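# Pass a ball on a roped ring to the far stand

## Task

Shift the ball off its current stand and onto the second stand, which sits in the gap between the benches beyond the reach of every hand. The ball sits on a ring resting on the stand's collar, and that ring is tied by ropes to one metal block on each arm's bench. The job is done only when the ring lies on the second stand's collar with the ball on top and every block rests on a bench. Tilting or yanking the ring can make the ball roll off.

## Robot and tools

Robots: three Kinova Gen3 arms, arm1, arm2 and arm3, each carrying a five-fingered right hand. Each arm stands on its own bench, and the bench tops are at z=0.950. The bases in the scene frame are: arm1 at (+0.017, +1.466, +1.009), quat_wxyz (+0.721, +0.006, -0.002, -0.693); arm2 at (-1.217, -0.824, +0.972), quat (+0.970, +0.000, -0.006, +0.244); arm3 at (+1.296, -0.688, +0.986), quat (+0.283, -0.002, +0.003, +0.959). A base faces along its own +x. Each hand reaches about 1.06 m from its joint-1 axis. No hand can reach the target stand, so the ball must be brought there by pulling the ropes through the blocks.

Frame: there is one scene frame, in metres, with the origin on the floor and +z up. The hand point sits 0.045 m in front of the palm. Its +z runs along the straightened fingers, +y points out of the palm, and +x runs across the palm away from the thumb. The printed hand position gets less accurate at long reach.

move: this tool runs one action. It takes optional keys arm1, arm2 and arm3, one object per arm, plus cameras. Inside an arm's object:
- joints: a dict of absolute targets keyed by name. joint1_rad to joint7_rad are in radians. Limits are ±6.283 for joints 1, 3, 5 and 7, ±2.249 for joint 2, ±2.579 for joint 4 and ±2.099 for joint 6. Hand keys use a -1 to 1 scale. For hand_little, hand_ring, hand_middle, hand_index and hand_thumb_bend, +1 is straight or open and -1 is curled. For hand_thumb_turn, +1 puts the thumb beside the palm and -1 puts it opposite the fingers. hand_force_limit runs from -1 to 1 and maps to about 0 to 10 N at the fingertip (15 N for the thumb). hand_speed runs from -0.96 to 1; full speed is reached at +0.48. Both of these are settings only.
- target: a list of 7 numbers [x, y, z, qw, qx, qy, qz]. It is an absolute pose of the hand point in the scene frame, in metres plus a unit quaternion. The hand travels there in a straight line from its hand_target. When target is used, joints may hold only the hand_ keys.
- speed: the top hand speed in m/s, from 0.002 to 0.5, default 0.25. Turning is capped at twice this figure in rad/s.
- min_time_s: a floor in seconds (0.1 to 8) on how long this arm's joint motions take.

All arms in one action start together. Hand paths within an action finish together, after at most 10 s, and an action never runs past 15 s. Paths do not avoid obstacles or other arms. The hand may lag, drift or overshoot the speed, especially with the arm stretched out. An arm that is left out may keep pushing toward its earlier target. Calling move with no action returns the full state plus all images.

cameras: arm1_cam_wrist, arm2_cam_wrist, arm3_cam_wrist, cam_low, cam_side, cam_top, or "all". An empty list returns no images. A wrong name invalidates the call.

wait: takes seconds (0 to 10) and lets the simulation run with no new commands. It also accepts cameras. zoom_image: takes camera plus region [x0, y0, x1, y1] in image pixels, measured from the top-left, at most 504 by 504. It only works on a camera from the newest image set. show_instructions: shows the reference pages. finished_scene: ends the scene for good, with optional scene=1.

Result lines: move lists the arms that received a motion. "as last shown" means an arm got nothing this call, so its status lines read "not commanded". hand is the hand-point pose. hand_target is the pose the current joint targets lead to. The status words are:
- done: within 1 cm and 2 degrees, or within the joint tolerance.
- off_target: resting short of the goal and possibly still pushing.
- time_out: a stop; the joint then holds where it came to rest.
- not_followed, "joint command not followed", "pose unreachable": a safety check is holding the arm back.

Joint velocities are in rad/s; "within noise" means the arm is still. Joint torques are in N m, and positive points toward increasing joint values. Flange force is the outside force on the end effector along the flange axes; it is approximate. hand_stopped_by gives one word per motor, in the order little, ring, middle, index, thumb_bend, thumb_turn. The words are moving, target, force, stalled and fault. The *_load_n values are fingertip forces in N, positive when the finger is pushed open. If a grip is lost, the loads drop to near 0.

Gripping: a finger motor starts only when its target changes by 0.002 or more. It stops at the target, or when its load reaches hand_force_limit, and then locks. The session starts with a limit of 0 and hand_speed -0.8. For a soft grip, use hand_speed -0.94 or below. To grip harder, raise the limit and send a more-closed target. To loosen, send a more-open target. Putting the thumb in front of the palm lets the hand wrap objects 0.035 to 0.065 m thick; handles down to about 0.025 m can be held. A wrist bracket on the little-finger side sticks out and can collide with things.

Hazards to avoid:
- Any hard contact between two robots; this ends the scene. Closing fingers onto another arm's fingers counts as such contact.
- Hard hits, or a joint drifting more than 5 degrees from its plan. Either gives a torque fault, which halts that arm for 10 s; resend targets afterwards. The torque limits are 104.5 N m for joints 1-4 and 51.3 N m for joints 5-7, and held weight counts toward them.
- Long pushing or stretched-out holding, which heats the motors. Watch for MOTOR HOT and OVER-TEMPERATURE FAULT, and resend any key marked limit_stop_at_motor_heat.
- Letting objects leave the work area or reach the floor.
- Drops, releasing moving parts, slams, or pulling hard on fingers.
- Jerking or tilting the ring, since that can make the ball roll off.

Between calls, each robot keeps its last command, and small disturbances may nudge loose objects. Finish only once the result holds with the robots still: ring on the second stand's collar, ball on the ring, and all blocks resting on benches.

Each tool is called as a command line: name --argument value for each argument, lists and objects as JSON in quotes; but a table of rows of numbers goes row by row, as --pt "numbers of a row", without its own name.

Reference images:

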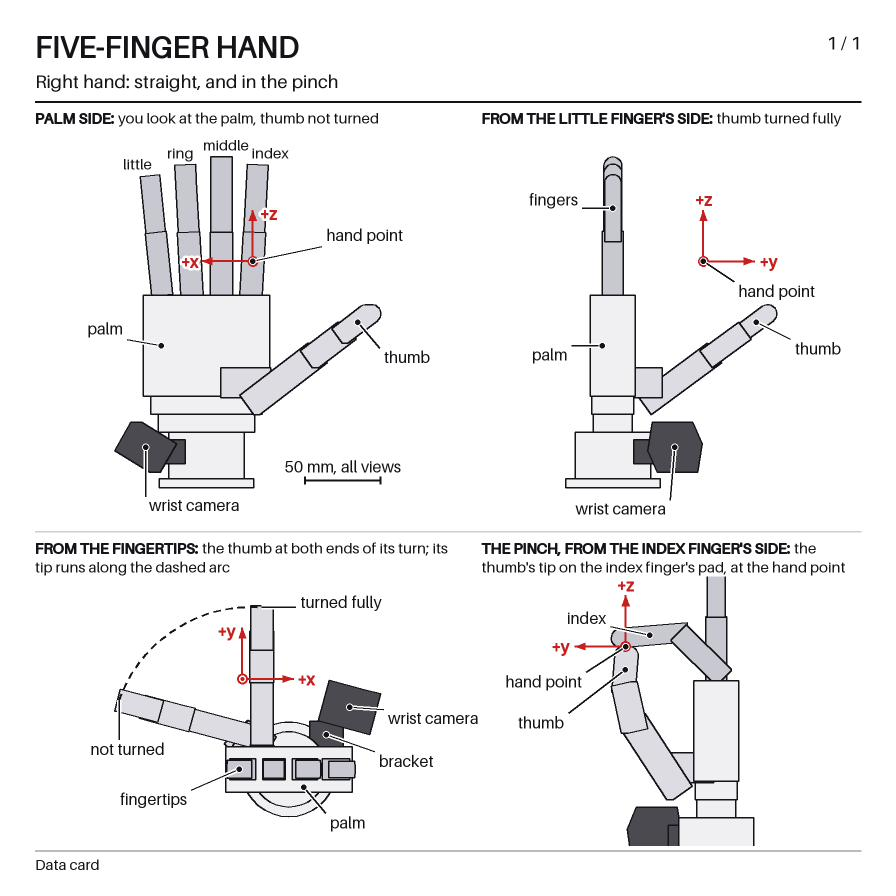

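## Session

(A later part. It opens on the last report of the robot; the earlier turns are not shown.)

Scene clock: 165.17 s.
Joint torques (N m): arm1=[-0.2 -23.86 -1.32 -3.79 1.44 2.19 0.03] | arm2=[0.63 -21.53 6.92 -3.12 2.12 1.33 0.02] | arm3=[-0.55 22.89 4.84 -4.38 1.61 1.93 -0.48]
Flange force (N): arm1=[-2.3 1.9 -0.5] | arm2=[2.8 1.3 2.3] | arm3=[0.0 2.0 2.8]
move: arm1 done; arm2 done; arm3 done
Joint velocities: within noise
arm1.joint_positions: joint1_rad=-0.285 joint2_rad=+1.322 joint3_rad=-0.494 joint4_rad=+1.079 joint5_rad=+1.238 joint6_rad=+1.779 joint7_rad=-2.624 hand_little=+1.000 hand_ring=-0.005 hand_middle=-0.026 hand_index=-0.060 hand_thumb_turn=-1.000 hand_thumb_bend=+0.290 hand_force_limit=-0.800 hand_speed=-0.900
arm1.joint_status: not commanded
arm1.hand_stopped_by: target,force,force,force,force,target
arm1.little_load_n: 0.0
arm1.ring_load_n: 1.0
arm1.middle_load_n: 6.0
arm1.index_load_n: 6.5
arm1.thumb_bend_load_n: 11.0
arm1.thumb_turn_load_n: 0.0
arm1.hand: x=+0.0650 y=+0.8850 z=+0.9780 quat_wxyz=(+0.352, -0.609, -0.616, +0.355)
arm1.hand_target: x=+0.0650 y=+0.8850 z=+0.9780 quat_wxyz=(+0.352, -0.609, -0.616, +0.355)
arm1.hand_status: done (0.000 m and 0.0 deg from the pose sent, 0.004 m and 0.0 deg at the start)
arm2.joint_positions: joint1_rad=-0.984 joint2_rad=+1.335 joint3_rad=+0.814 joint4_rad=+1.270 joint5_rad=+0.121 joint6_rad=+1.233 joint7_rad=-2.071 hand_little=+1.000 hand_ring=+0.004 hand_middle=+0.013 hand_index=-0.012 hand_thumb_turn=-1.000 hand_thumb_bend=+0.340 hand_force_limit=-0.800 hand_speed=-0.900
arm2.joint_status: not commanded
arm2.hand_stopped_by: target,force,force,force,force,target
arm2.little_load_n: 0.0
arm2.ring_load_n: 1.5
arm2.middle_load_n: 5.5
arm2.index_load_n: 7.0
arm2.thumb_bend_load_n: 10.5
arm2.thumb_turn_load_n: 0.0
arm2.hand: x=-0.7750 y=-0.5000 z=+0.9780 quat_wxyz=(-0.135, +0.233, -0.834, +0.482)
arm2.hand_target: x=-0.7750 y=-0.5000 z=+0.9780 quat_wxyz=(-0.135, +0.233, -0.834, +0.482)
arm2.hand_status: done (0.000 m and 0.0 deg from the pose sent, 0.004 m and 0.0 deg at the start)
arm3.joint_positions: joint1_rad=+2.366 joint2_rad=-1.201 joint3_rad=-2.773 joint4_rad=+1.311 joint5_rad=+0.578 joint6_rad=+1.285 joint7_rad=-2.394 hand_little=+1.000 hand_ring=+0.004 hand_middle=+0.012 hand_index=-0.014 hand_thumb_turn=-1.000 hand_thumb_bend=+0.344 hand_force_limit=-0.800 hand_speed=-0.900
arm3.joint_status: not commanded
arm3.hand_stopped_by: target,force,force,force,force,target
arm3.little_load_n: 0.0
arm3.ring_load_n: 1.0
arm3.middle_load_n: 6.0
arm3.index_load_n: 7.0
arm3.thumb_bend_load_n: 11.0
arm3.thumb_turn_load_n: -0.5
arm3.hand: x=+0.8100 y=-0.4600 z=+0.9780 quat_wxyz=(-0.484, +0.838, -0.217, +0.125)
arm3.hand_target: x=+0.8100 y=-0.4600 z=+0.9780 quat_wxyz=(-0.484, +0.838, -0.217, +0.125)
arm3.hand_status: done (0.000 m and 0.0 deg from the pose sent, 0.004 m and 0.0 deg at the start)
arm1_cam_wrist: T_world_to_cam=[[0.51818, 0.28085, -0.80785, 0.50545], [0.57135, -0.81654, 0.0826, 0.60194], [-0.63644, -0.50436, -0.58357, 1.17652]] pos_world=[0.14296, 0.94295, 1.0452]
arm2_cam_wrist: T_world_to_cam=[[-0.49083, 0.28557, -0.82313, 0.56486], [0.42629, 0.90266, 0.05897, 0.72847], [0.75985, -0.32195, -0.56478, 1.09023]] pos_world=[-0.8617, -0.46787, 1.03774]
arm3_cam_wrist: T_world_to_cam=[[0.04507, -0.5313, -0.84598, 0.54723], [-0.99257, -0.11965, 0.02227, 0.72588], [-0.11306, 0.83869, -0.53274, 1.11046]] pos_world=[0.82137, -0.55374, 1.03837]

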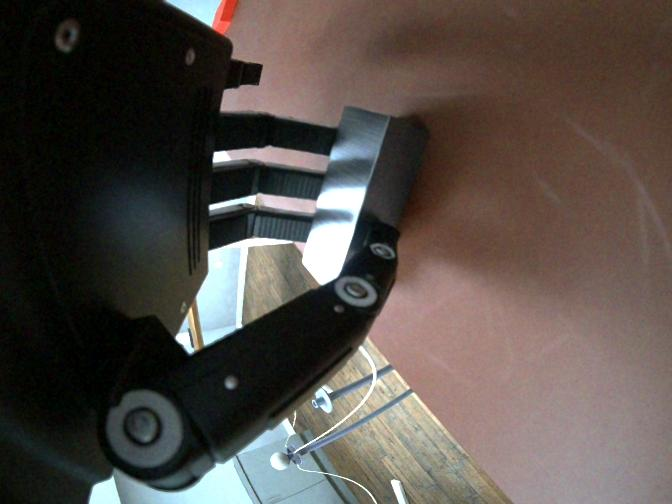

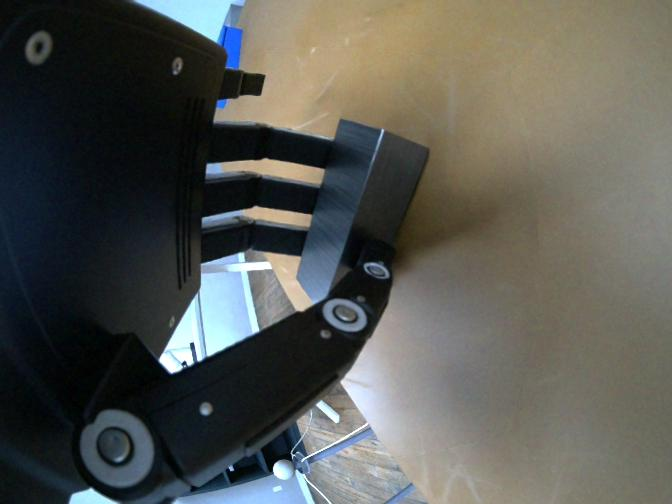

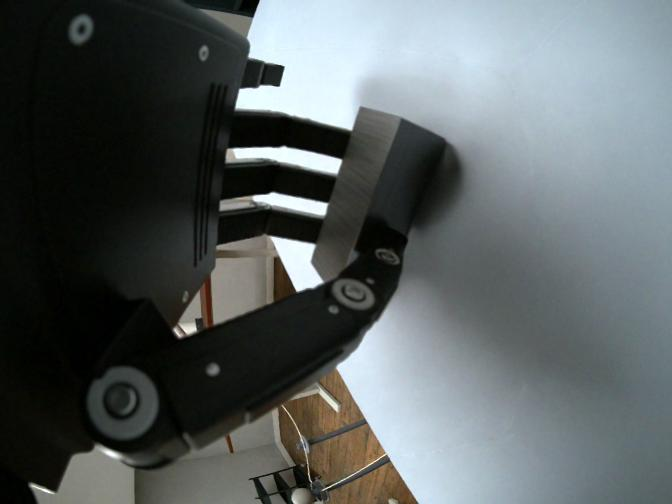

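move --arm1 '{"target": [0.0650, 0.8850, 0.976, -0.3517, 0.6092, 0.6156, -0.3554], "speed": 0.005}' --arm2 '{"target": [-0.7750, -0.5000, 0.976, 0.1347, -0.2332, 0.8340, -0.4815], "speed": 0.005}' --arm3 '{"target": [0.8100, -0.4600, 0.976, 0.4841, -0.8384, 0.2168, -0.1252], "speed": 0.005}' --cameras '["arm1_cam_wrist", "arm2_cam_wrist", "arm3_cam_wrist"]'

zoom_image --camera "arm1_cam_wrist" --region '[360, 80, 460, 200]'

zoom_image --camera "arm2_cam_wrist" --region '[370, 120, 470, 240]'

zoom_image --camera "arm3_cam_wrist" --region '[380, 110, 480, 230]'

Scene clock: 166.53 s.
Joint torques (N m): arm1=[0.05 -22.6 -1.29 -3.64 1.36 1.59 0] | arm2=[0.61 -21.55 6.95 -3.04 2.13 1.36 0.03] | arm3=[-0.6 22.96 4.82 -4.33 1.58 1.93 -0.47]
Flange force (N): arm1=[-1.7 -0.2 -2.2] | arm2=[2.6 1.4 2.2] | arm3=[-0.3 2.1 2.8]
move: arm1 done; arm2 done; arm3 done
Joint velocities: within noise
arm1.joint_positions: joint1_rad=-0.286 joint2_rad=+1.326 joint3_rad=-0.493 joint4_rad=+1.077 joint5_rad=+1.239 joint6_rad=+1.778 joint7_rad=-2.625 hand_little=+1.000 hand_ring=-0.005 hand_middle=-0.026 hand_index=-0.060 hand_thumb_turn=-1.000 hand_thumb_bend=+0.290 hand_force_limit=-0.800 hand_speed=-0.900
arm1.joint_status: not commanded
arm1.hand_stopped_by: target,force,force,force,force,target
arm1.little_load_n: 0.0
arm1.ring_load_n: 1.0
arm1.middle_load_n: 6.5
arm1.index_load_n: 7.0
arm1.thumb_bend_load_n: 10.0
arm1.thumb_turn_load_n: 0.0
arm1.hand: x=+0.0650 y=+0.8850 z=+0.9760 quat_wxyz=(+0.352, -0.609, -0.616, +0.355)
arm1.hand_target: x=+0.0650 y=+0.8850 z=+0.9760 quat_wxyz=(+0.352, -0.609, -0.616, +0.355)
arm1.hand_status: done (0.000 m and 0.0 deg from the pose sent, 0.002 m and 0.0 deg at the start)
arm2.joint_positions: joint1_rad=-0.983 joint2_rad=+1.338 joint3_rad=+0.813 joint4_rad=+1.268 joint5_rad=+0.120 joint6_rad=+1.231 joint7_rad=-2.073 hand_little=+1.000 hand_ring=+0.004 hand_middle=+0.013 hand_index=-0.012 hand_thumb_turn=-1.000 hand_thumb_bend=+0.340 hand_force_limit=-0.800 hand_speed=-0.900
arm2.joint_status: not commanded
arm2.hand_stopped_by: target,force,force,force,force,target
arm2.little_load_n: -0.5
arm2.ring_load_n: 1.5
arm2.middle_load_n: 5.0
arm2.index_load_n: 7.5
arm2.thumb_bend_load_n: 10.5
arm2.thumb_turn_load_n: 0.0
arm2.hand: x=-0.7750 y=-0.5000 z=+0.9760 quat_wxyz=(-0.135, +0.233, -0.834, +0.482)
arm2.hand_target: x=-0.7750 y=-0.5000 z=+0.9760 quat_wxyz=(-0.135, +0.233, -0.834, +0.482)
arm2.hand_status: done (0.000 m and 0.0 deg from the pose sent, 0.002 m and 0.0 deg at the start)
arm3.joint_positions: joint1_rad=+2.367 joint2_rad=-1.205 joint3_rad=-2.774 joint4_rad=+1.309 joint5_rad=+0.578 joint6_rad=+1.283 joint7_rad=-2.396 hand_little=+1.000 hand_ring=+0.004 hand_middle=+0.012 hand_index=-0.014 hand_thumb_turn=-1.000 hand_thumb_bend=+0.344 hand_force_limit=-0.800 hand_speed=-0.900
arm3.joint_status: not commanded
arm3.hand_stopped_by: target,force,force,force,force,target
arm3.little_load_n: 0.0
arm3.ring_load_n: 1.5
arm3.middle_load_n: 6.0
arm3.index_load_n: 7.0
arm3.thumb_bend_load_n: 11.5
arm3.thumb_turn_load_n: -0.5
arm3.hand: x=+0.8100 y=-0.4600 z=+0.9760 quat_wxyz=(-0.484, +0.838, -0.217, +0.125)
arm3.hand_target: x=+0.8100 y=-0.4600 z=+0.9760 quat_wxyz=(-0.484, +0.838, -0.217, +0.125)
arm3.hand_status: done (0.000 m and 0.0 deg from the pose sent, 0.002 m and 0.0 deg at the start)
arm1_cam_wrist: T_world_to_cam=[[0.51823, 0.28073, -0.80785, 0.50395], [0.57133, -0.81654, 0.08276, 0.60194], [-0.63641, -0.50444, -0.58355, 1.17539]] pos_world=[0.14296, 0.94295, 1.0432]
arm2_cam_wrist: T_world_to_cam=[[-0.49083, 0.28566, -0.8231, 0.56322], [0.42636, 0.90263, 0.05901, 0.72858], [0.7598, -0.32197, -0.56483, 1.0891]] pos_world=[-0.8617, -0.46787, 1.03574]
arm3_cam_wrist: T_world_to_cam=[[0.04511, -0.53122, -0.84603, 0.5456], [-0.99255, -0.11977, 0.02228, 0.72584], [-0.11316, 0.83873, -0.53266, 1.10942]] pos_world=[0.82137, -0.55374, 1.03637]

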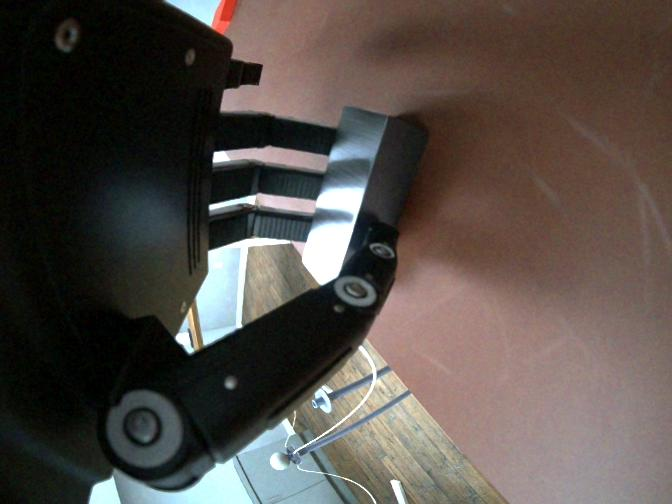

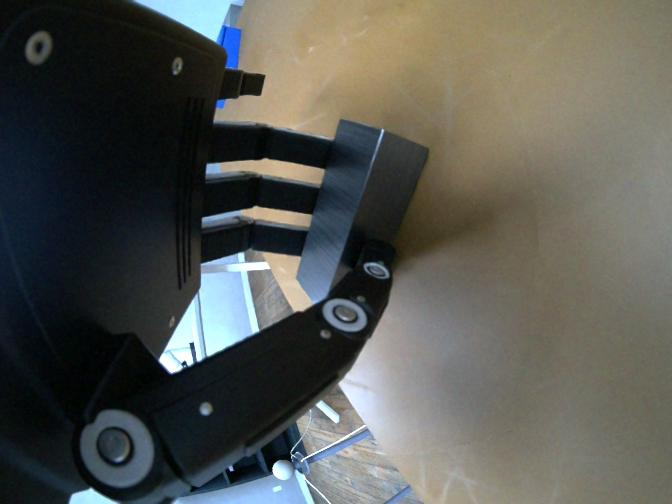

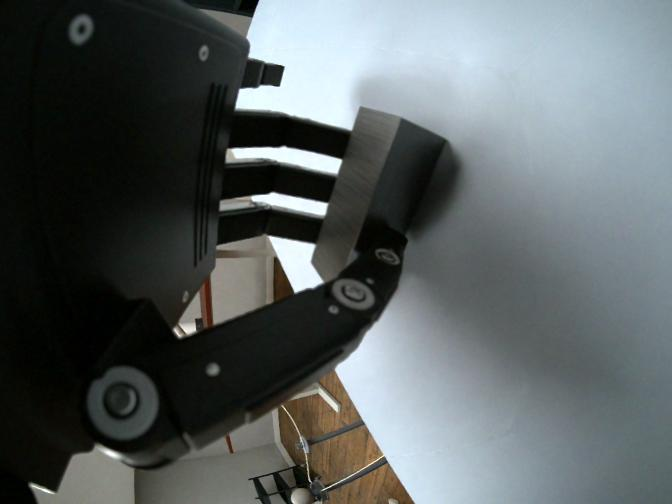

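Scaled by 4.200 from the camera's image (finer frame: 960x720).

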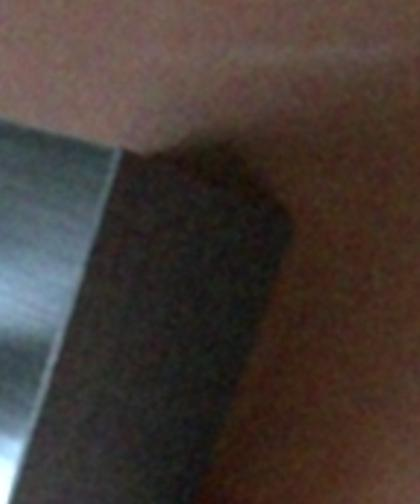

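Scaled by 4.200 from the camera's image (finer frame: 960x720).

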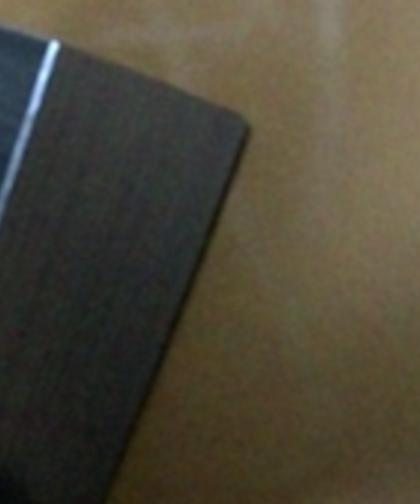

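Scaled by 4.200 from the camera's image (finer frame: 960x720).

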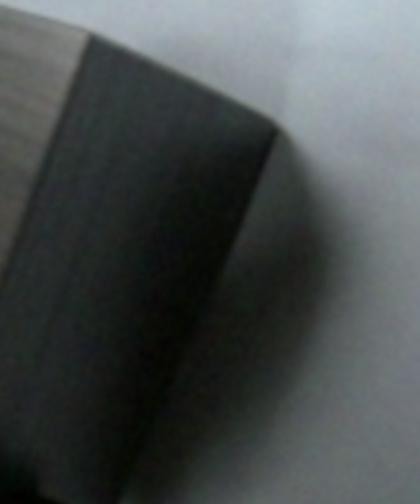

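move --arm2 '{"target": [-0.7750, -0.5000, 0.9745, 0.1347, -0.2332, 0.8340, -0.4815], "speed": 0.005}' --arm3 '{"target": [0.8100, -0.4600, 0.9745, 0.4841, -0.8384, 0.2168, -0.1252], "speed": 0.005}' --cameras '[]'

Scene clock: 167.87 s.
Joint torques (N m): arm1=[0.07 -22.57 -1.31 -3.58 1.33 1.63 0.02] | arm2=[0.61 -21.56 6.95 -3.12 2.11 1.33 0.08] | arm3=[-0.36 21.36 4.04 -4.32 1.21 1.05 -0.51]
Flange force (N): arm1=[-1.9 -0.1 -2.2] | arm2=[2.9 1.3 2.3] | arm3=[0.6 -1.2 0.3]
move: arm2 done; arm3 done
Joint velocities: within noise
arm1: as last shown
arm2.joint_positions: joint1_rad=-0.983 joint2_rad=+1.341 joint3_rad=+0.812 joint4_rad=+1.268 joint5_rad=+0.119 joint6_rad=+1.230 joint7_rad=-2.074 hand_little=+1.000 hand_ring=+0.004 hand_middle=+0.013 hand_index=-0.012 hand_thumb_turn=-1.000 hand_thumb_bend=+0.340 hand_force_limit=-0.800 hand_speed=-0.900
arm2.joint_status: not commanded
arm2.hand_stopped_by: target,force,force,force,force,target
arm2.little_load_n: 0.0
arm2.ring_load_n: 1.5
arm2.middle_load_n: 5.0
arm2.index_load_n: 7.0
arm2.thumb_bend_load_n: 10.5
arm2.thumb_turn_load_n: 0.0
arm2.hand: x=-0.7750 y=-0.5000 z=+0.9745 quat_wxyz=(-0.135, +0.233, -0.834, +0.482)
arm2.hand_target: x=-0.7750 y=-0.5000 z=+0.9745 quat_wxyz=(-0.135, +0.233, -0.834, +0.482)
arm2.hand_status: done (0.000 m and 0.0 deg from the pose sent, 0.002 m and 0.0 deg at the start)
arm3.joint_positions: joint1_rad=+2.367 joint2_rad=-1.208 joint3_rad=-2.774 joint4_rad=+1.308 joint5_rad=+0.577 joint6_rad=+1.282 joint7_rad=-2.397 hand_little=+1.000 hand_ring=+0.004 hand_middle=+0.012 hand_index=-0.014 hand_thumb_turn=-1.000 hand_thumb_bend=+0.344 hand_force_limit=-0.800 hand_speed=-0.900
arm3.joint_status: not commanded
arm3.hand_stopped_by: target,force,force,force,force,target
arm3.little_load_n: 0.0
arm3.ring_load_n: 1.0
arm3.middle_load_n: 6.5
arm3.index_load_n: 7.5
arm3.thumb_bend_load_n: 9.5
arm3.thumb_turn_load_n: -1.0
arm3.hand: x=+0.8100 y=-0.4600 z=+0.9745 quat_wxyz=(-0.484, +0.838, -0.217, +0.125)
arm3.hand_target: x=+0.8100 y=-0.4600 z=+0.9745 quat_wxyz=(-0.484, +0.838, -0.217, +0.125)
arm3.hand_status: done (0.000 m and 0.0 deg from the pose sent, 0.002 m and 0.0 deg at the start)

move --arm2 '{"target": [-0.7750, -0.5000, 0.9730, 0.1347, -0.2332, 0.8340, -0.4815], "speed": 0.005}' --cameras '["cam_low", "cam_side"]'

Scene clock: 169.00 s.
Joint torques (N m): arm1=[-0.03 -22.65 -1.34 -3.7 1.37 1.62 -0.11] | arm2=[0.98 -19.67 5.5 -3.03 1.35 0.61 -0.01] | arm3=[-0.3 21.35 4.07 -4.36 1.21 1.07 -0.49]
Flange force (N): arm1=[-1.9 -0.3 -2.0] | arm2=[3.7 -2.8 -0.8] | arm3=[0.9 -1.3 0.3]
move: arm2 done
Joint velocities: within noise
arm1, arm3: as last shown
arm1.thumb_bend_load_n: 9.5
arm2.joint_positions: joint1_rad=-0.983 joint2_rad=+1.343 joint3_rad=+0.811 joint4_rad=+1.267 joint5_rad=+0.118 joint6_rad=+1.229 joint7_rad=-2.076 hand_little=+1.000 hand_ring=+0.004 hand_middle=+0.013 hand_index=-0.012 hand_thumb_turn=-1.000 hand_thumb_bend=+0.340 hand_force_limit=-0.800 hand_speed=-0.900
arm2.joint_status: not commanded
arm2.hand_stopped_by: target,force,force,force,force,target
arm2.little_load_n: 0.0
arm2.ring_load_n: 1.5
arm2.middle_load_n: 5.5
arm2.index_load_n: 8.0
arm2.thumb_bend_load_n: 9.5
arm2.thumb_turn_load_n: 0.0
arm2.hand: x=-0.7750 y=-0.5000 z=+0.9730 quat_wxyz=(-0.135, +0.233, -0.834, +0.482)
arm2.hand_target: x=-0.7750 y=-0.5000 z=+0.9730 quat_wxyz=(-0.135, +0.233, -0.834, +0.482)
arm2.hand_status: done (0.000 m and 0.0 deg from the pose sent, 0.002 m and 0.0 deg at the start)
arm3.ring_load_n: 1.5
arm3.index_load_n: 8.0
arm3.thumb_turn_load_n: -0.5

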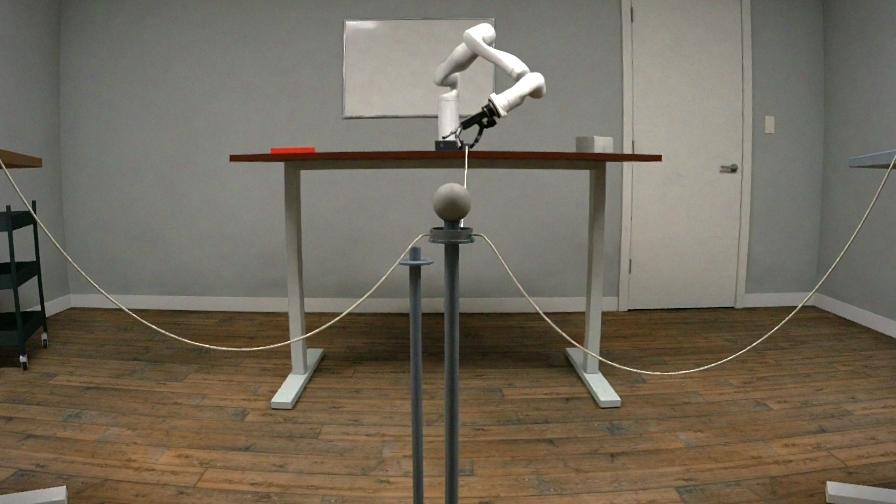

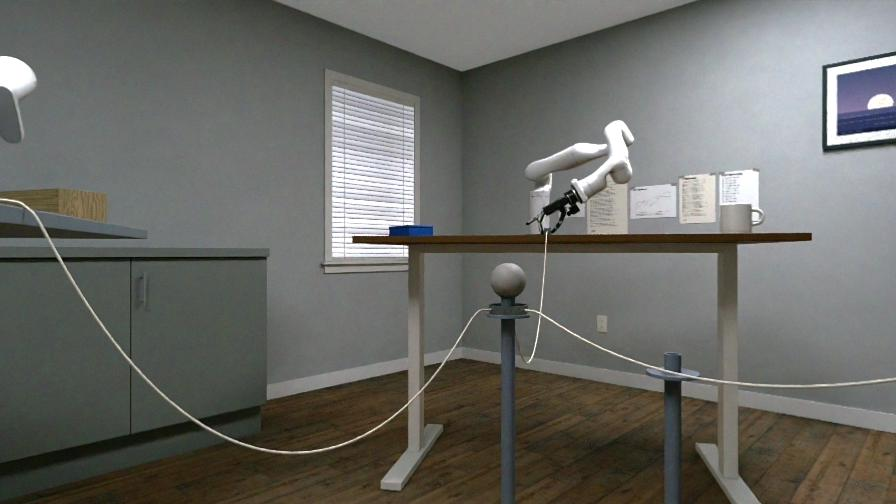

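move --arm1 '{"joints": {"hand_thumb_bend": 0.75, "hand_index": 0.4, "hand_middle": 0.4, "hand_ring": 0.4, "hand_speed": -0.7}}' --arm2 '{"joints": {"hand_thumb_bend": 0.75, "hand_index": 0.4, "hand_middle": 0.4, "hand_ring": 0.4, "hand_speed": -0.7}}' --arm3 '{"joints": {"hand_thumb_bend": 0.75, "hand_index": 0.4, "hand_middle": 0.4, "hand_ring": 0.4, "hand_speed": -0.7}}' --cameras '["arm1_cam_wrist", "arm2_cam_wrist", "arm3_cam_wrist"]'

Scene clock: 170.90 s.
Joint torques (N m): arm1=[-0.12 -23.17 -1.39 -3.62 1.24 1.9 0.02] | arm2=[-3.32 -18.25 0.17 -4.83 -1.48 -0.48 0.38] | arm3=[-2.95 20.97 1.37 -4.99 -0.03 0.2 -0.3]
Flange force (N): arm1=[-2.5 0.9 -1.3] | arm2=[1.9 -13.2 2.2] | arm3=[-0.8 -5.5 3.3]
move: arm1 done; arm2 done; arm3 done
Joint velocities: within noise
arm1.joint_positions: joint1_rad=-0.286 joint2_rad=+1.326 joint3_rad=-0.493 joint4_rad=+1.077 joint5_rad=+1.239 joint6_rad=+1.778 joint7_rad=-2.625 hand_little=+1.000 hand_ring=+0.400 hand_middle=+0.400 hand_index=+0.400 hand_thumb_turn=-1.000 hand_thumb_bend=+0.750 hand_force_limit=-0.800 hand_speed=-0.700
arm1.joint_status: all done
arm1.hand_stopped_by: target,target,target,target,target,target
arm1.little_load_n: 0.0
arm1.ring_load_n: 0.0
arm1.middle_load_n: -0.5
arm1.index_load_n: 0.0
arm1.thumb_bend_load_n: 0.0
arm1.thumb_turn_load_n: 0.0
arm1.hand: x=+0.0650 y=+0.8850 z=+0.9760 quat_wxyz=(+0.352, -0.609, -0.616, +0.355)
arm1.hand_target: x=+0.0650 y=+0.8850 z=+0.9760 quat_wxyz=(+0.352, -0.609, -0.616, +0.355)
arm1.hand_status: not commanded
arm2.joint_positions: joint1_rad=-0.983 joint2_rad=+1.343 joint3_rad=+0.811 joint4_rad=+1.267 joint5_rad=+0.118 joint6_rad=+1.229 joint7_rad=-2.076 hand_little=+1.000 hand_ring=+0.400 hand_middle=+0.400 hand_index=+0.400 hand_thumb_turn=-1.000 hand_thumb_bend=+0.739 hand_force_limit=-0.800 hand_speed=-0.700
arm2.joint_status: all done
arm2.hand_stopped_by: target,target,target,target,stalled,target
arm2.little_load_n: 0.0
arm2.ring_load_n: -0.5
arm2.middle_load_n: 0.0
arm2.index_load_n: 0.0
arm2.thumb_bend_load_n: -11.0
arm2.thumb_turn_load_n: 0.0
arm2.hand: x=-0.7750 y=-0.5000 z=+0.9730 quat_wxyz=(-0.135, +0.233, -0.834, +0.482)
arm2.hand_target: x=-0.7750 y=-0.5000 z=+0.9730 quat_wxyz=(-0.135, +0.233, -0.834, +0.482)
arm2.hand_status: not commanded
arm3.joint_positions: joint1_rad=+2.367 joint2_rad=-1.208 joint3_rad=-2.774 joint4_rad=+1.308 joint5_rad=+0.577 joint6_rad=+1.282 joint7_rad=-2.397 hand_little=+1.000 hand_ring=+0.400 hand_middle=+0.400 hand_index=+0.400 hand_thumb_turn=-1.000 hand_thumb_bend=+0.744 hand_force_limit=-0.800 hand_speed=-0.700
arm3.joint_status: all done
arm3.hand_stopped_by: target,target,target,target,target,target
arm3.little_load_n: 0.0
arm3.ring_load_n: 0.0
arm3.middle_load_n: 0.0
arm3.index_load_n: 0.0
arm3.thumb_bend_load_n: -8.0
arm3.thumb_turn_load_n: 0.0
arm3.hand: x=+0.8100 y=-0.4599 z=+0.9745 quat_wxyz=(-0.484, +0.838, -0.217, +0.125)
arm3.hand_target: x=+0.8100 y=-0.4600 z=+0.9745 quat_wxyz=(-0.484, +0.838, -0.217, +0.125)
arm3.hand_status: not commanded
arm1_cam_wrist: T_world_to_cam=[[0.51818, 0.28069, -0.8079, 0.50404], [0.57134, -0.81653, 0.08276, 0.60193], [-0.63645, -0.50447, -0.58348, 1.17536]] pos_world=[0.14296, 0.94295, 1.0432]
arm2_cam_wrist: T_world_to_cam=[[-0.49079, 0.28573, -0.82309, 0.56081], [0.4264, 0.9026, 0.05908, 0.72872], [0.75981, -0.32197, -0.56483, 1.0874]] pos_world=[-0.8617, -0.46787, 1.03274]
arm3_cam_wrist: T_world_to_cam=[[0.04505, -0.53118, -0.84606, 0.5445], [-0.99257, -0.11965, 0.02227, 0.72597], [-0.11306, 0.83877, -0.53263, 1.10857]] pos_world=[0.82137, -0.55374, 1.03497]

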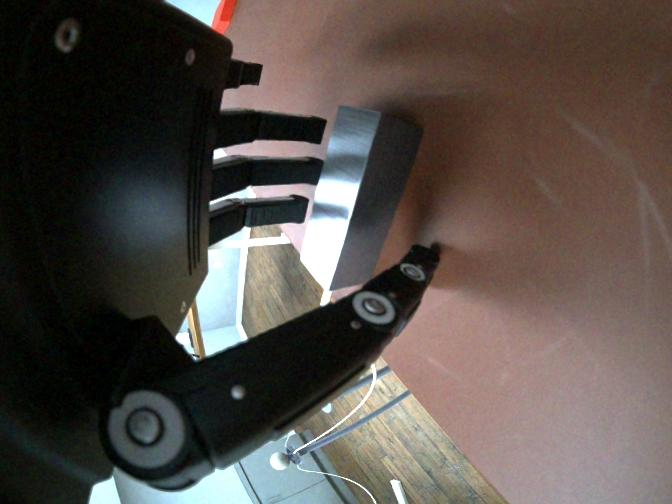

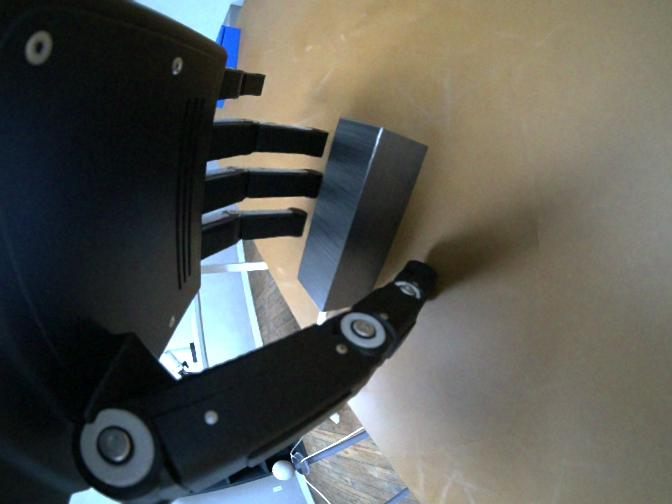

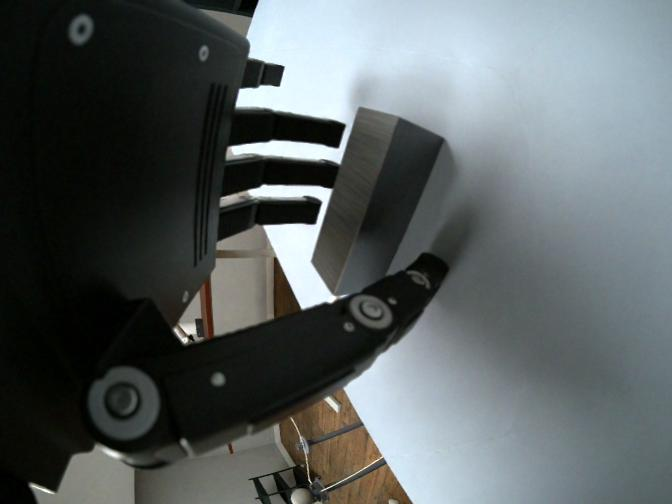

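move --arm1 '{"target": [0.0650, 0.8850, 1.006, -0.3517, 0.6092, 0.6156, -0.3554], "speed": 0.03}' --arm2 '{"target": [-0.7750, -0.5000, 1.003, 0.1347, -0.2332, 0.8340, -0.4815], "speed": 0.03}' --arm3 '{"target": [0.8100, -0.4600, 1.0045, 0.4841, -0.8384, 0.2168, -0.1252], "speed": 0.03}' --cameras '["arm1_cam_wrist", "arm2_cam_wrist", "arm3_cam_wrist"]'

Scene clock: 173.03 s.
Joint torques (N m): arm1=[-0.18 -23.14 -1.55 -3.8 1.32 1.88 0.01] | arm2=[0.58 -20.93 6.5 -3.38 1.92 1.13 0.08] | arm3=[-0.58 22.28 4.47 -4.57 1.43 1.62 -0.44]
Flange force (N): arm1=[-2.5 0.8 -1.2] | arm2=[2.8 0.4 1.7] | arm3=[-0.3 1.1 2.1]
move: arm1 done; arm2 done; arm3 done
Joint velocities: within noise
arm1.joint_positions: joint1_rad=-0.281 joint2_rad=+1.271 joint3_rad=-0.501 joint4_rad=+1.100 joint5_rad=+1.228 joint6_rad=+1.802 joint7_rad=-2.604 hand_little=+1.000 hand_ring=+0.400 hand_middle=+0.400 hand_index=+0.400 hand_thumb_turn=-1.000 hand_thumb_bend=+0.750 hand_force_limit=-0.800 hand_speed=-0.700
arm1.joint_status: not commanded
arm1.hand_stopped_by: target,target,target,target,target,target
arm1.little_load_n: 0.0
arm1.ring_load_n: 0.0
arm1.middle_load_n: 0.0
arm1.index_load_n: 0.0
arm1.thumb_bend_load_n: 0.0
arm1.thumb_turn_load_n: 0.0
arm1.hand: x=+0.0650 y=+0.8850 z=+1.0060 quat_wxyz=(+0.352, -0.609, -0.616, +0.355)
arm1.hand_target: x=+0.0650 y=+0.8850 z=+1.0060 quat_wxyz=(+0.352, -0.609, -0.616, +0.355)
arm1.hand_status: done (0.000 m and 0.0 deg from the pose sent, 0.030 m and 0.0 deg at the start)
arm2.joint_positions: joint1_rad=-0.990 joint2_rad=+1.292 joint3_rad=+0.829 joint4_rad=+1.280 joint5_rad=+0.135 joint6_rad=+1.253 joint7_rad=-2.047 hand_little=+1.000 hand_ring=+0.400 hand_middle=+0.400 hand_index=+0.400 hand_thumb_turn=-1.000 hand_thumb_bend=+0.742 hand_force_limit=-0.800 hand_speed=-0.700
arm2.joint_status: not commanded
arm2.hand_stopped_by: target,target,target,target,stalled,target
arm2.little_load_n: 0.0
arm2.ring_load_n: 0.0
arm2.middle_load_n: 0.0
arm2.index_load_n: 0.0
arm2.thumb_bend_load_n: 0.0
arm2.thumb_turn_load_n: 0.0
arm2.hand: x=-0.7750 y=-0.5000 z=+1.0030 quat_wxyz=(-0.135, +0.233, -0.834, +0.482)
arm2.hand_target: x=-0.7750 y=-0.5000 z=+1.0030 quat_wxyz=(-0.135, +0.233, -0.834, +0.482)
arm2.hand_status: done (0.000 m and 0.0 deg from the pose sent, 0.030 m and 0.0 deg at the start)
arm3.joint_positions: joint1_rad=+2.362 joint2_rad=-1.151 joint3_rad=-2.767 joint4_rad=+1.324 joint5_rad=+0.584 joint6_rad=+1.309 joint7_rad=-2.367 hand_little=+1.000 hand_ring=+0.400 hand_middle=+0.400 hand_index=+0.400 hand_thumb_turn=-1.000 hand_thumb_bend=+0.746 hand_force_limit=-0.800 hand_speed=-0.700
arm3.joint_status: not commanded
arm3.hand_stopped_by: target,target,target,target,target,target
arm3.little_load_n: 0.0
arm3.ring_load_n: 0.0
arm3.middle_load_n: 0.0
arm3.index_load_n: 0.0
arm3.thumb_bend_load_n: 0.0
arm3.thumb_turn_load_n: 0.0
arm3.hand: x=+0.8100 y=-0.4600 z=+1.0045 quat_wxyz=(-0.484, +0.838, -0.217, +0.125)
arm3.hand_target: x=+0.8100 y=-0.4600 z=+1.0045 quat_wxyz=(-0.484, +0.838, -0.217, +0.125)
arm3.hand_status: done (0.000 m and 0.0 deg from the pose sent, 0.030 m and 0.0 deg at the start)
arm1_cam_wrist: T_world_to_cam=[[0.51818, 0.28085, -0.80785, 0.52807], [0.57135, -0.81654, 0.0826, 0.59963], [-0.63644, -0.50436, -0.58357, 1.19286]] pos_world=[0.14296, 0.94295, 1.0732]
arm2_cam_wrist: T_world_to_cam=[[-0.49086, 0.28559, -0.8231, 0.5853], [0.42632, 0.90265, 0.05895, 0.72705], [0.7598, -0.32197, -0.56483, 1.10429]] pos_world=[-0.8617, -0.46787, 1.06264]
arm3_cam_wrist: T_world_to_cam=[[0.04512, -0.53129, -0.84599, 0.56961], [-0.99255, -0.11976, 0.02228, 0.72521], [-0.11316, 0.83868, -0.53274, 1.12465]] pos_world=[0.82137, -0.55374, 1.06487]

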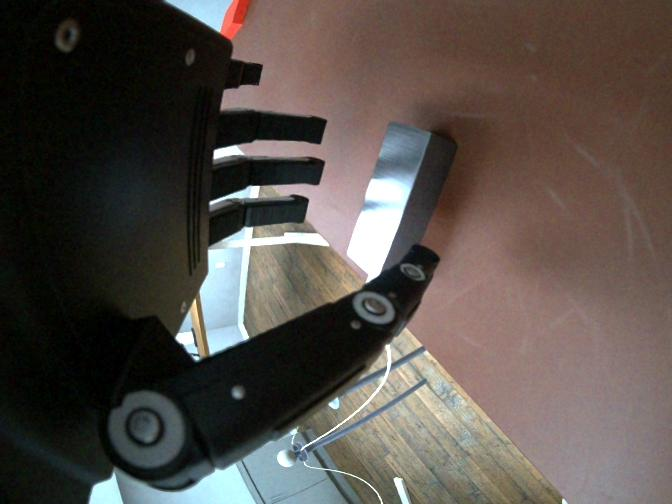

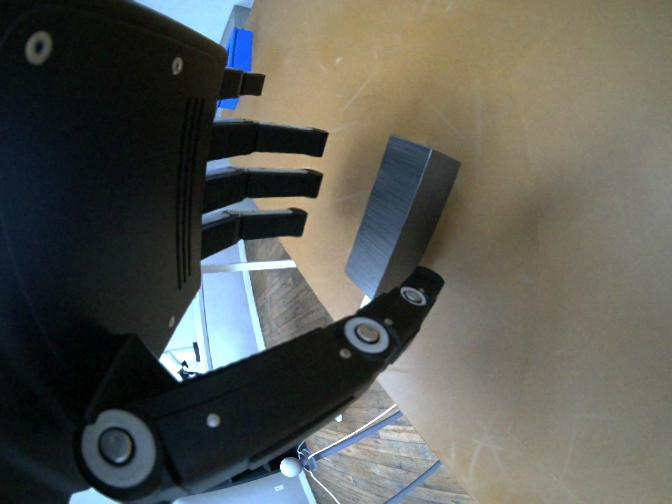

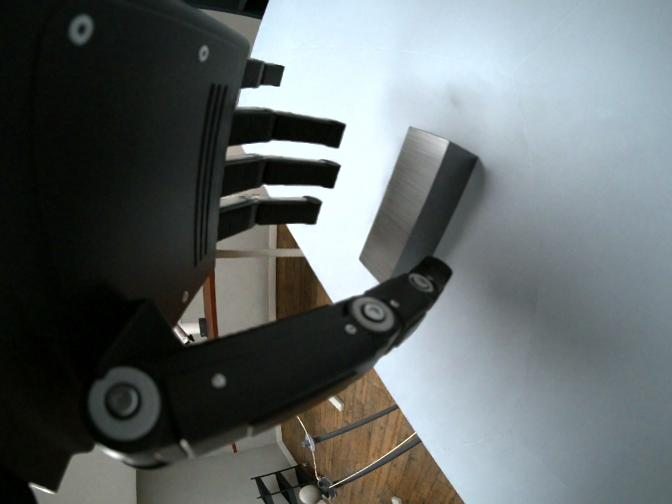

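move --arm1 '{"target": [0.0650, 0.8950, 1.110, -0.3517, 0.6092, 0.6156, -0.3554], "speed": 0.08}' --arm2 '{"target": [-0.7750, -0.5000, 1.11, 0.1347, -0.2332, 0.8340, -0.4815], "speed": 0.08}' --arm3 '{"target": [0.8100, -0.4600, 1.11, 0.4841, -0.8384, 0.2168, -0.1252], "speed": 0.08}' --cameras '["all"]'

zoom_image --camera "cam_low" --region '[410, 160, 490, 250]'

zoom_image --camera "cam_side" --region '[465, 240, 555, 340]'

zoom_image --camera "cam_top" --region '[400, 0, 520, 100]'

Scene clock: 175.53 s.
Joint torques (N m): arm1=[-0.14 -22.28 -1.72 -4.38 1.42 1.78 -0.01] | arm2=[0.61 -20.27 6.33 -4.65 2.06 0.9 0.06] | arm3=[-0.55 21.44 4.25 -5.72 1.68 1.42 -0.46]
Flange force (N): arm1=[-2.4 0.4 -1.5] | arm2=[2.8 0.8 1.7] | arm3=[-0.7 1.3 1.9]
move: arm1 done; arm2 done; arm3 done
Joint velocities: within noise
arm1.joint_positions: joint1_rad=-0.269 joint2_rad=+1.083 joint3_rad=-0.529 joint4_rad=+1.163 joint5_rad=+1.185 joint6_rad=+1.893 joint7_rad=-2.523 hand_little=+1.000 hand_ring=+0.400 hand_middle=+0.400 hand_index=+0.400 hand_thumb_turn=-1.000 hand_thumb_bend=+0.750 hand_force_limit=-0.800 hand_speed=-0.700
arm1.joint_status: not commanded
arm1.hand_stopped_by: target,target,target,target,target,target
arm1.little_load_n: 0.0
arm1.ring_load_n: 0.0
arm1.middle_load_n: 0.0
arm1.index_load_n: 0.0
arm1.thumb_bend_load_n: 0.0
arm1.thumb_turn_load_n: 0.0
arm1.hand: x=+0.0650 y=+0.8950 z=+1.1100 quat_wxyz=(+0.352, -0.609, -0.616, +0.355)
arm1.hand_target: x=+0.0650 y=+0.8950 z=+1.1100 quat_wxyz=(+0.352, -0.609, -0.616, +0.355)
arm1.hand_status: done (0.000 m and 0.0 deg from the pose sent, 0.104 m and 0.0 deg at the start)
arm2.joint_positions: joint1_rad=-1.008 joint2_rad=+1.124 joint3_rad=+0.892 joint4_rad=+1.270 joint5_rad=+0.201 joint6_rad=+1.368 joint7_rad=-1.934 hand_little=+1.000 hand_ring=+0.400 hand_middle=+0.400 hand_index=+0.400 hand_thumb_turn=-1.000 hand_thumb_bend=+0.742 hand_force_limit=-0.800 hand_speed=-0.700
arm2.joint_status: not commanded
arm2.hand_stopped_by: target,target,target,target,stalled,target
arm2.little_load_n: 0.0
arm2.ring_load_n: 0.0
arm2.middle_load_n: 0.0
arm2.index_load_n: 0.0
arm2.thumb_bend_load_n: 0.0
arm2.thumb_turn_load_n: 0.0
arm2.hand: x=-0.7750 y=-0.5000 z=+1.1100 quat_wxyz=(-0.135, +0.233, -0.834, +0.482)
arm2.hand_target: x=-0.7750 y=-0.5000 z=+1.1100 quat_wxyz=(-0.135, +0.233, -0.834, +0.482)
arm2.hand_status: done (0.000 m and 0.0 deg from the pose sent, 0.107 m and 0.0 deg at the start)
arm3.joint_positions: joint1_rad=+2.347 joint2_rad=-0.972 joint3_rad=-2.739 joint4_rad=+1.323 joint5_rad=+0.608 joint6_rad=+1.433 joint7_rad=-2.240 hand_little=+1.000 hand_ring=+0.400 hand_middle=+0.400 hand_index=+0.400 hand_thumb_turn=-1.000 hand_thumb_bend=+0.746 hand_force_limit=-0.800 hand_speed=-0.700
arm3.joint_status: not commanded
arm3.hand_stopped_by: target,target,target,target,target,target
arm3.little_load_n: 0.0
arm3.ring_load_n: 0.0
arm3.middle_load_n: 0.0
arm3.index_load_n: 0.0
arm3.thumb_bend_load_n: 0.0
arm3.thumb_turn_load_n: 0.0
arm3.hand: x=+0.8100 y=-0.4600 z=+1.1100 quat_wxyz=(-0.484, +0.838, -0.217, +0.125)
arm3.hand_target: x=+0.8100 y=-0.4600 z=+1.1100 quat_wxyz=(-0.484, +0.838, -0.217, +0.125)
arm3.hand_status: done (0.000 m and 0.0 deg from the pose sent, 0.106 m and 0.0 deg at the start)
pictures: arm1_cam_wrist, arm2_cam_wrist, arm3_cam_wrist, cam_low, cam_side, cam_top
arm1_cam_wrist: T_world_to_cam=[[0.51816, 0.28084, -0.80786, 0.60931], [0.5714, -0.8165, 0.08265, 0.5991], [-0.63641, -0.50444, -0.58355, 1.25863]] pos_world=[0.14296, 0.95295, 1.1772]
arm2_cam_wrist: T_world_to_cam=[[-0.49083, 0.28566, -0.8231, 0.67352], [0.42636, 0.90263, 0.05901, 0.72068], [0.7598, -0.32197, -0.56483, 1.16479]] pos_world=[-0.8617, -0.46787, 1.16974]
arm3_cam_wrist: T_world_to_cam=[[0.04512, -0.53129, -0.84599, 0.65886], [-0.99255, -0.11976, 0.02228, 0.72286], [-0.11316, 0.83868, -0.53274, 1.18085]] pos_world=[0.82137, -0.55374, 1.17037]

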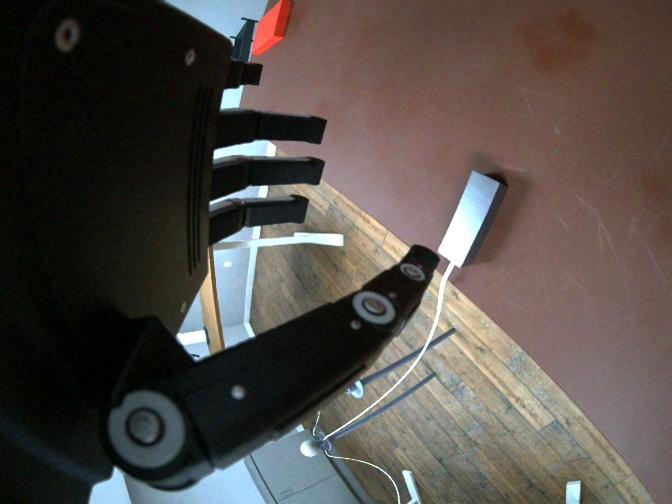

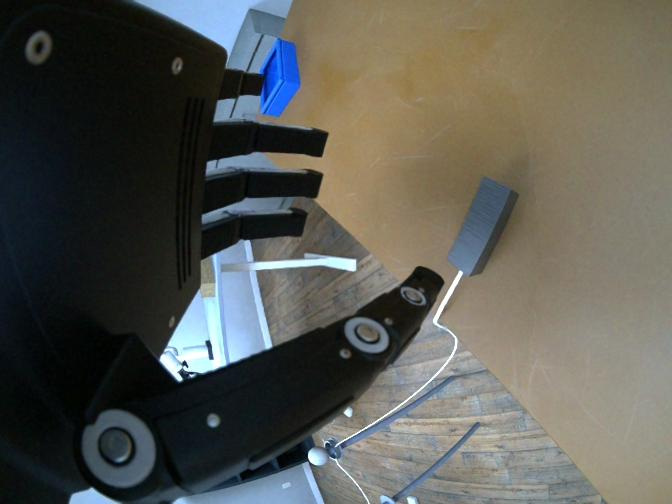

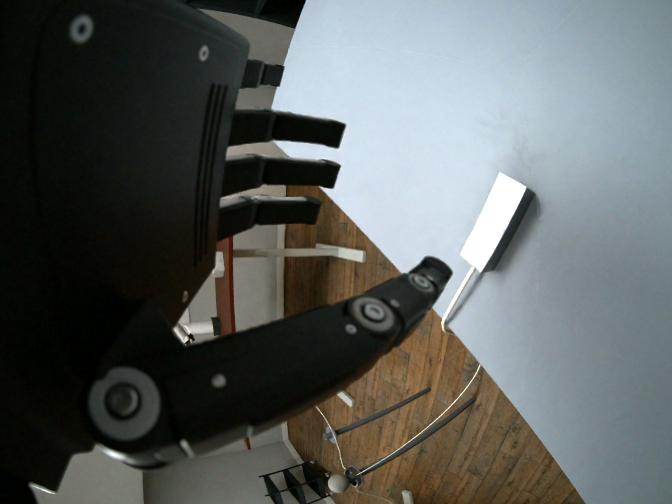

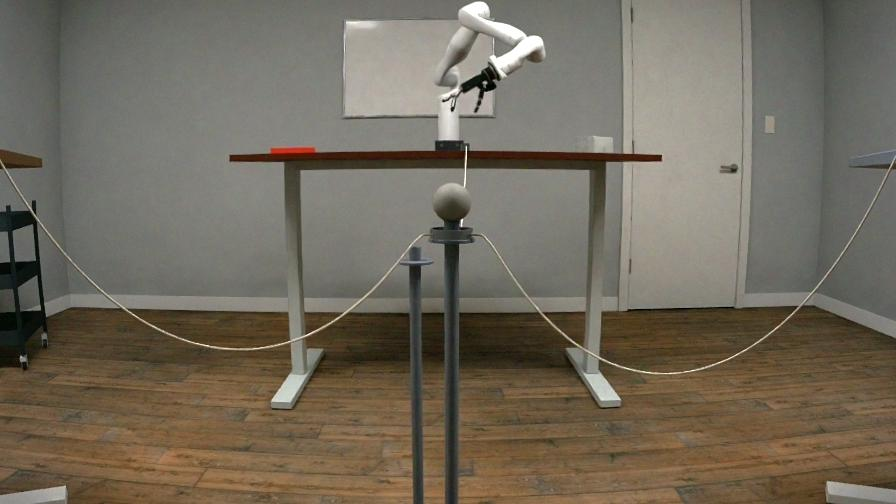

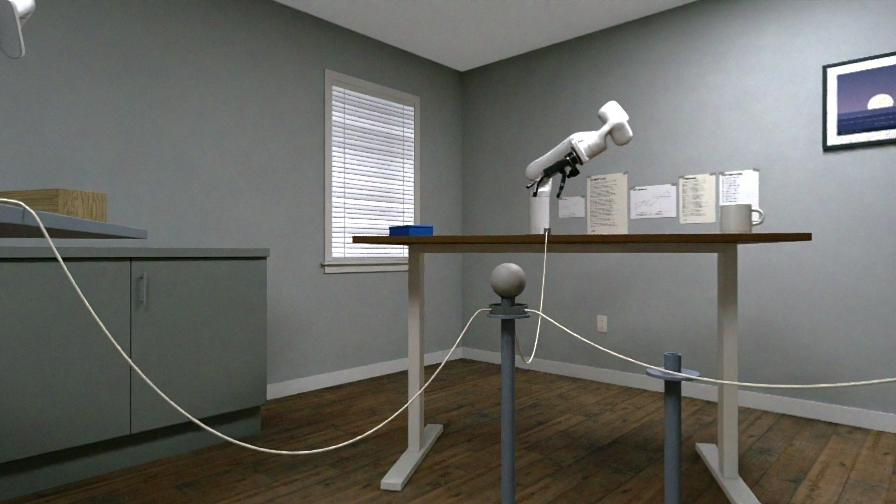

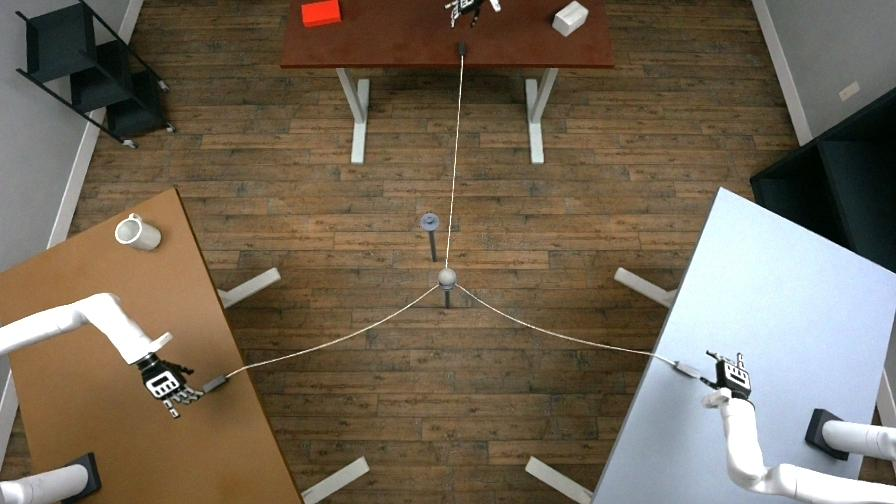

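Scaled by 5.600 from the camera's image (finer frame: 1280x720).

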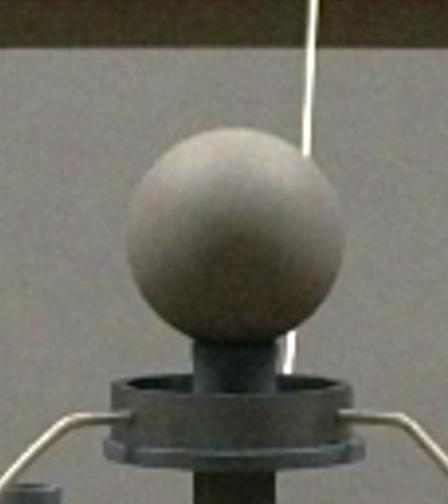

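Scaled by 5.040 from the camera's image (finer frame: 1280x720).

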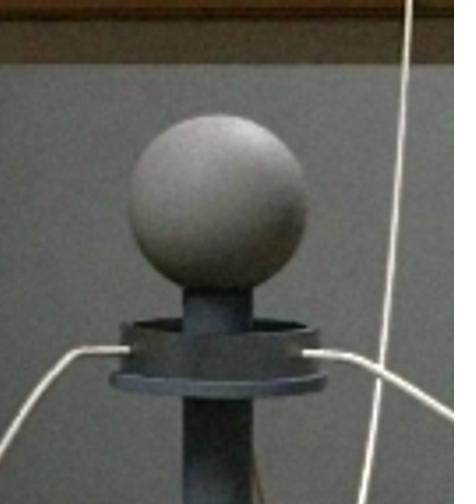

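Scaled by 4.200 from the camera's image (finer frame: 1280x720).

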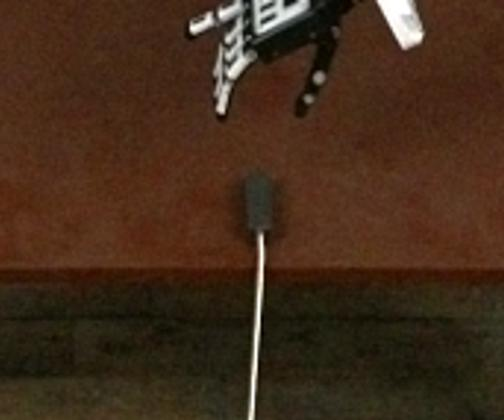

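finished_scene

The scene is finished: the task was done.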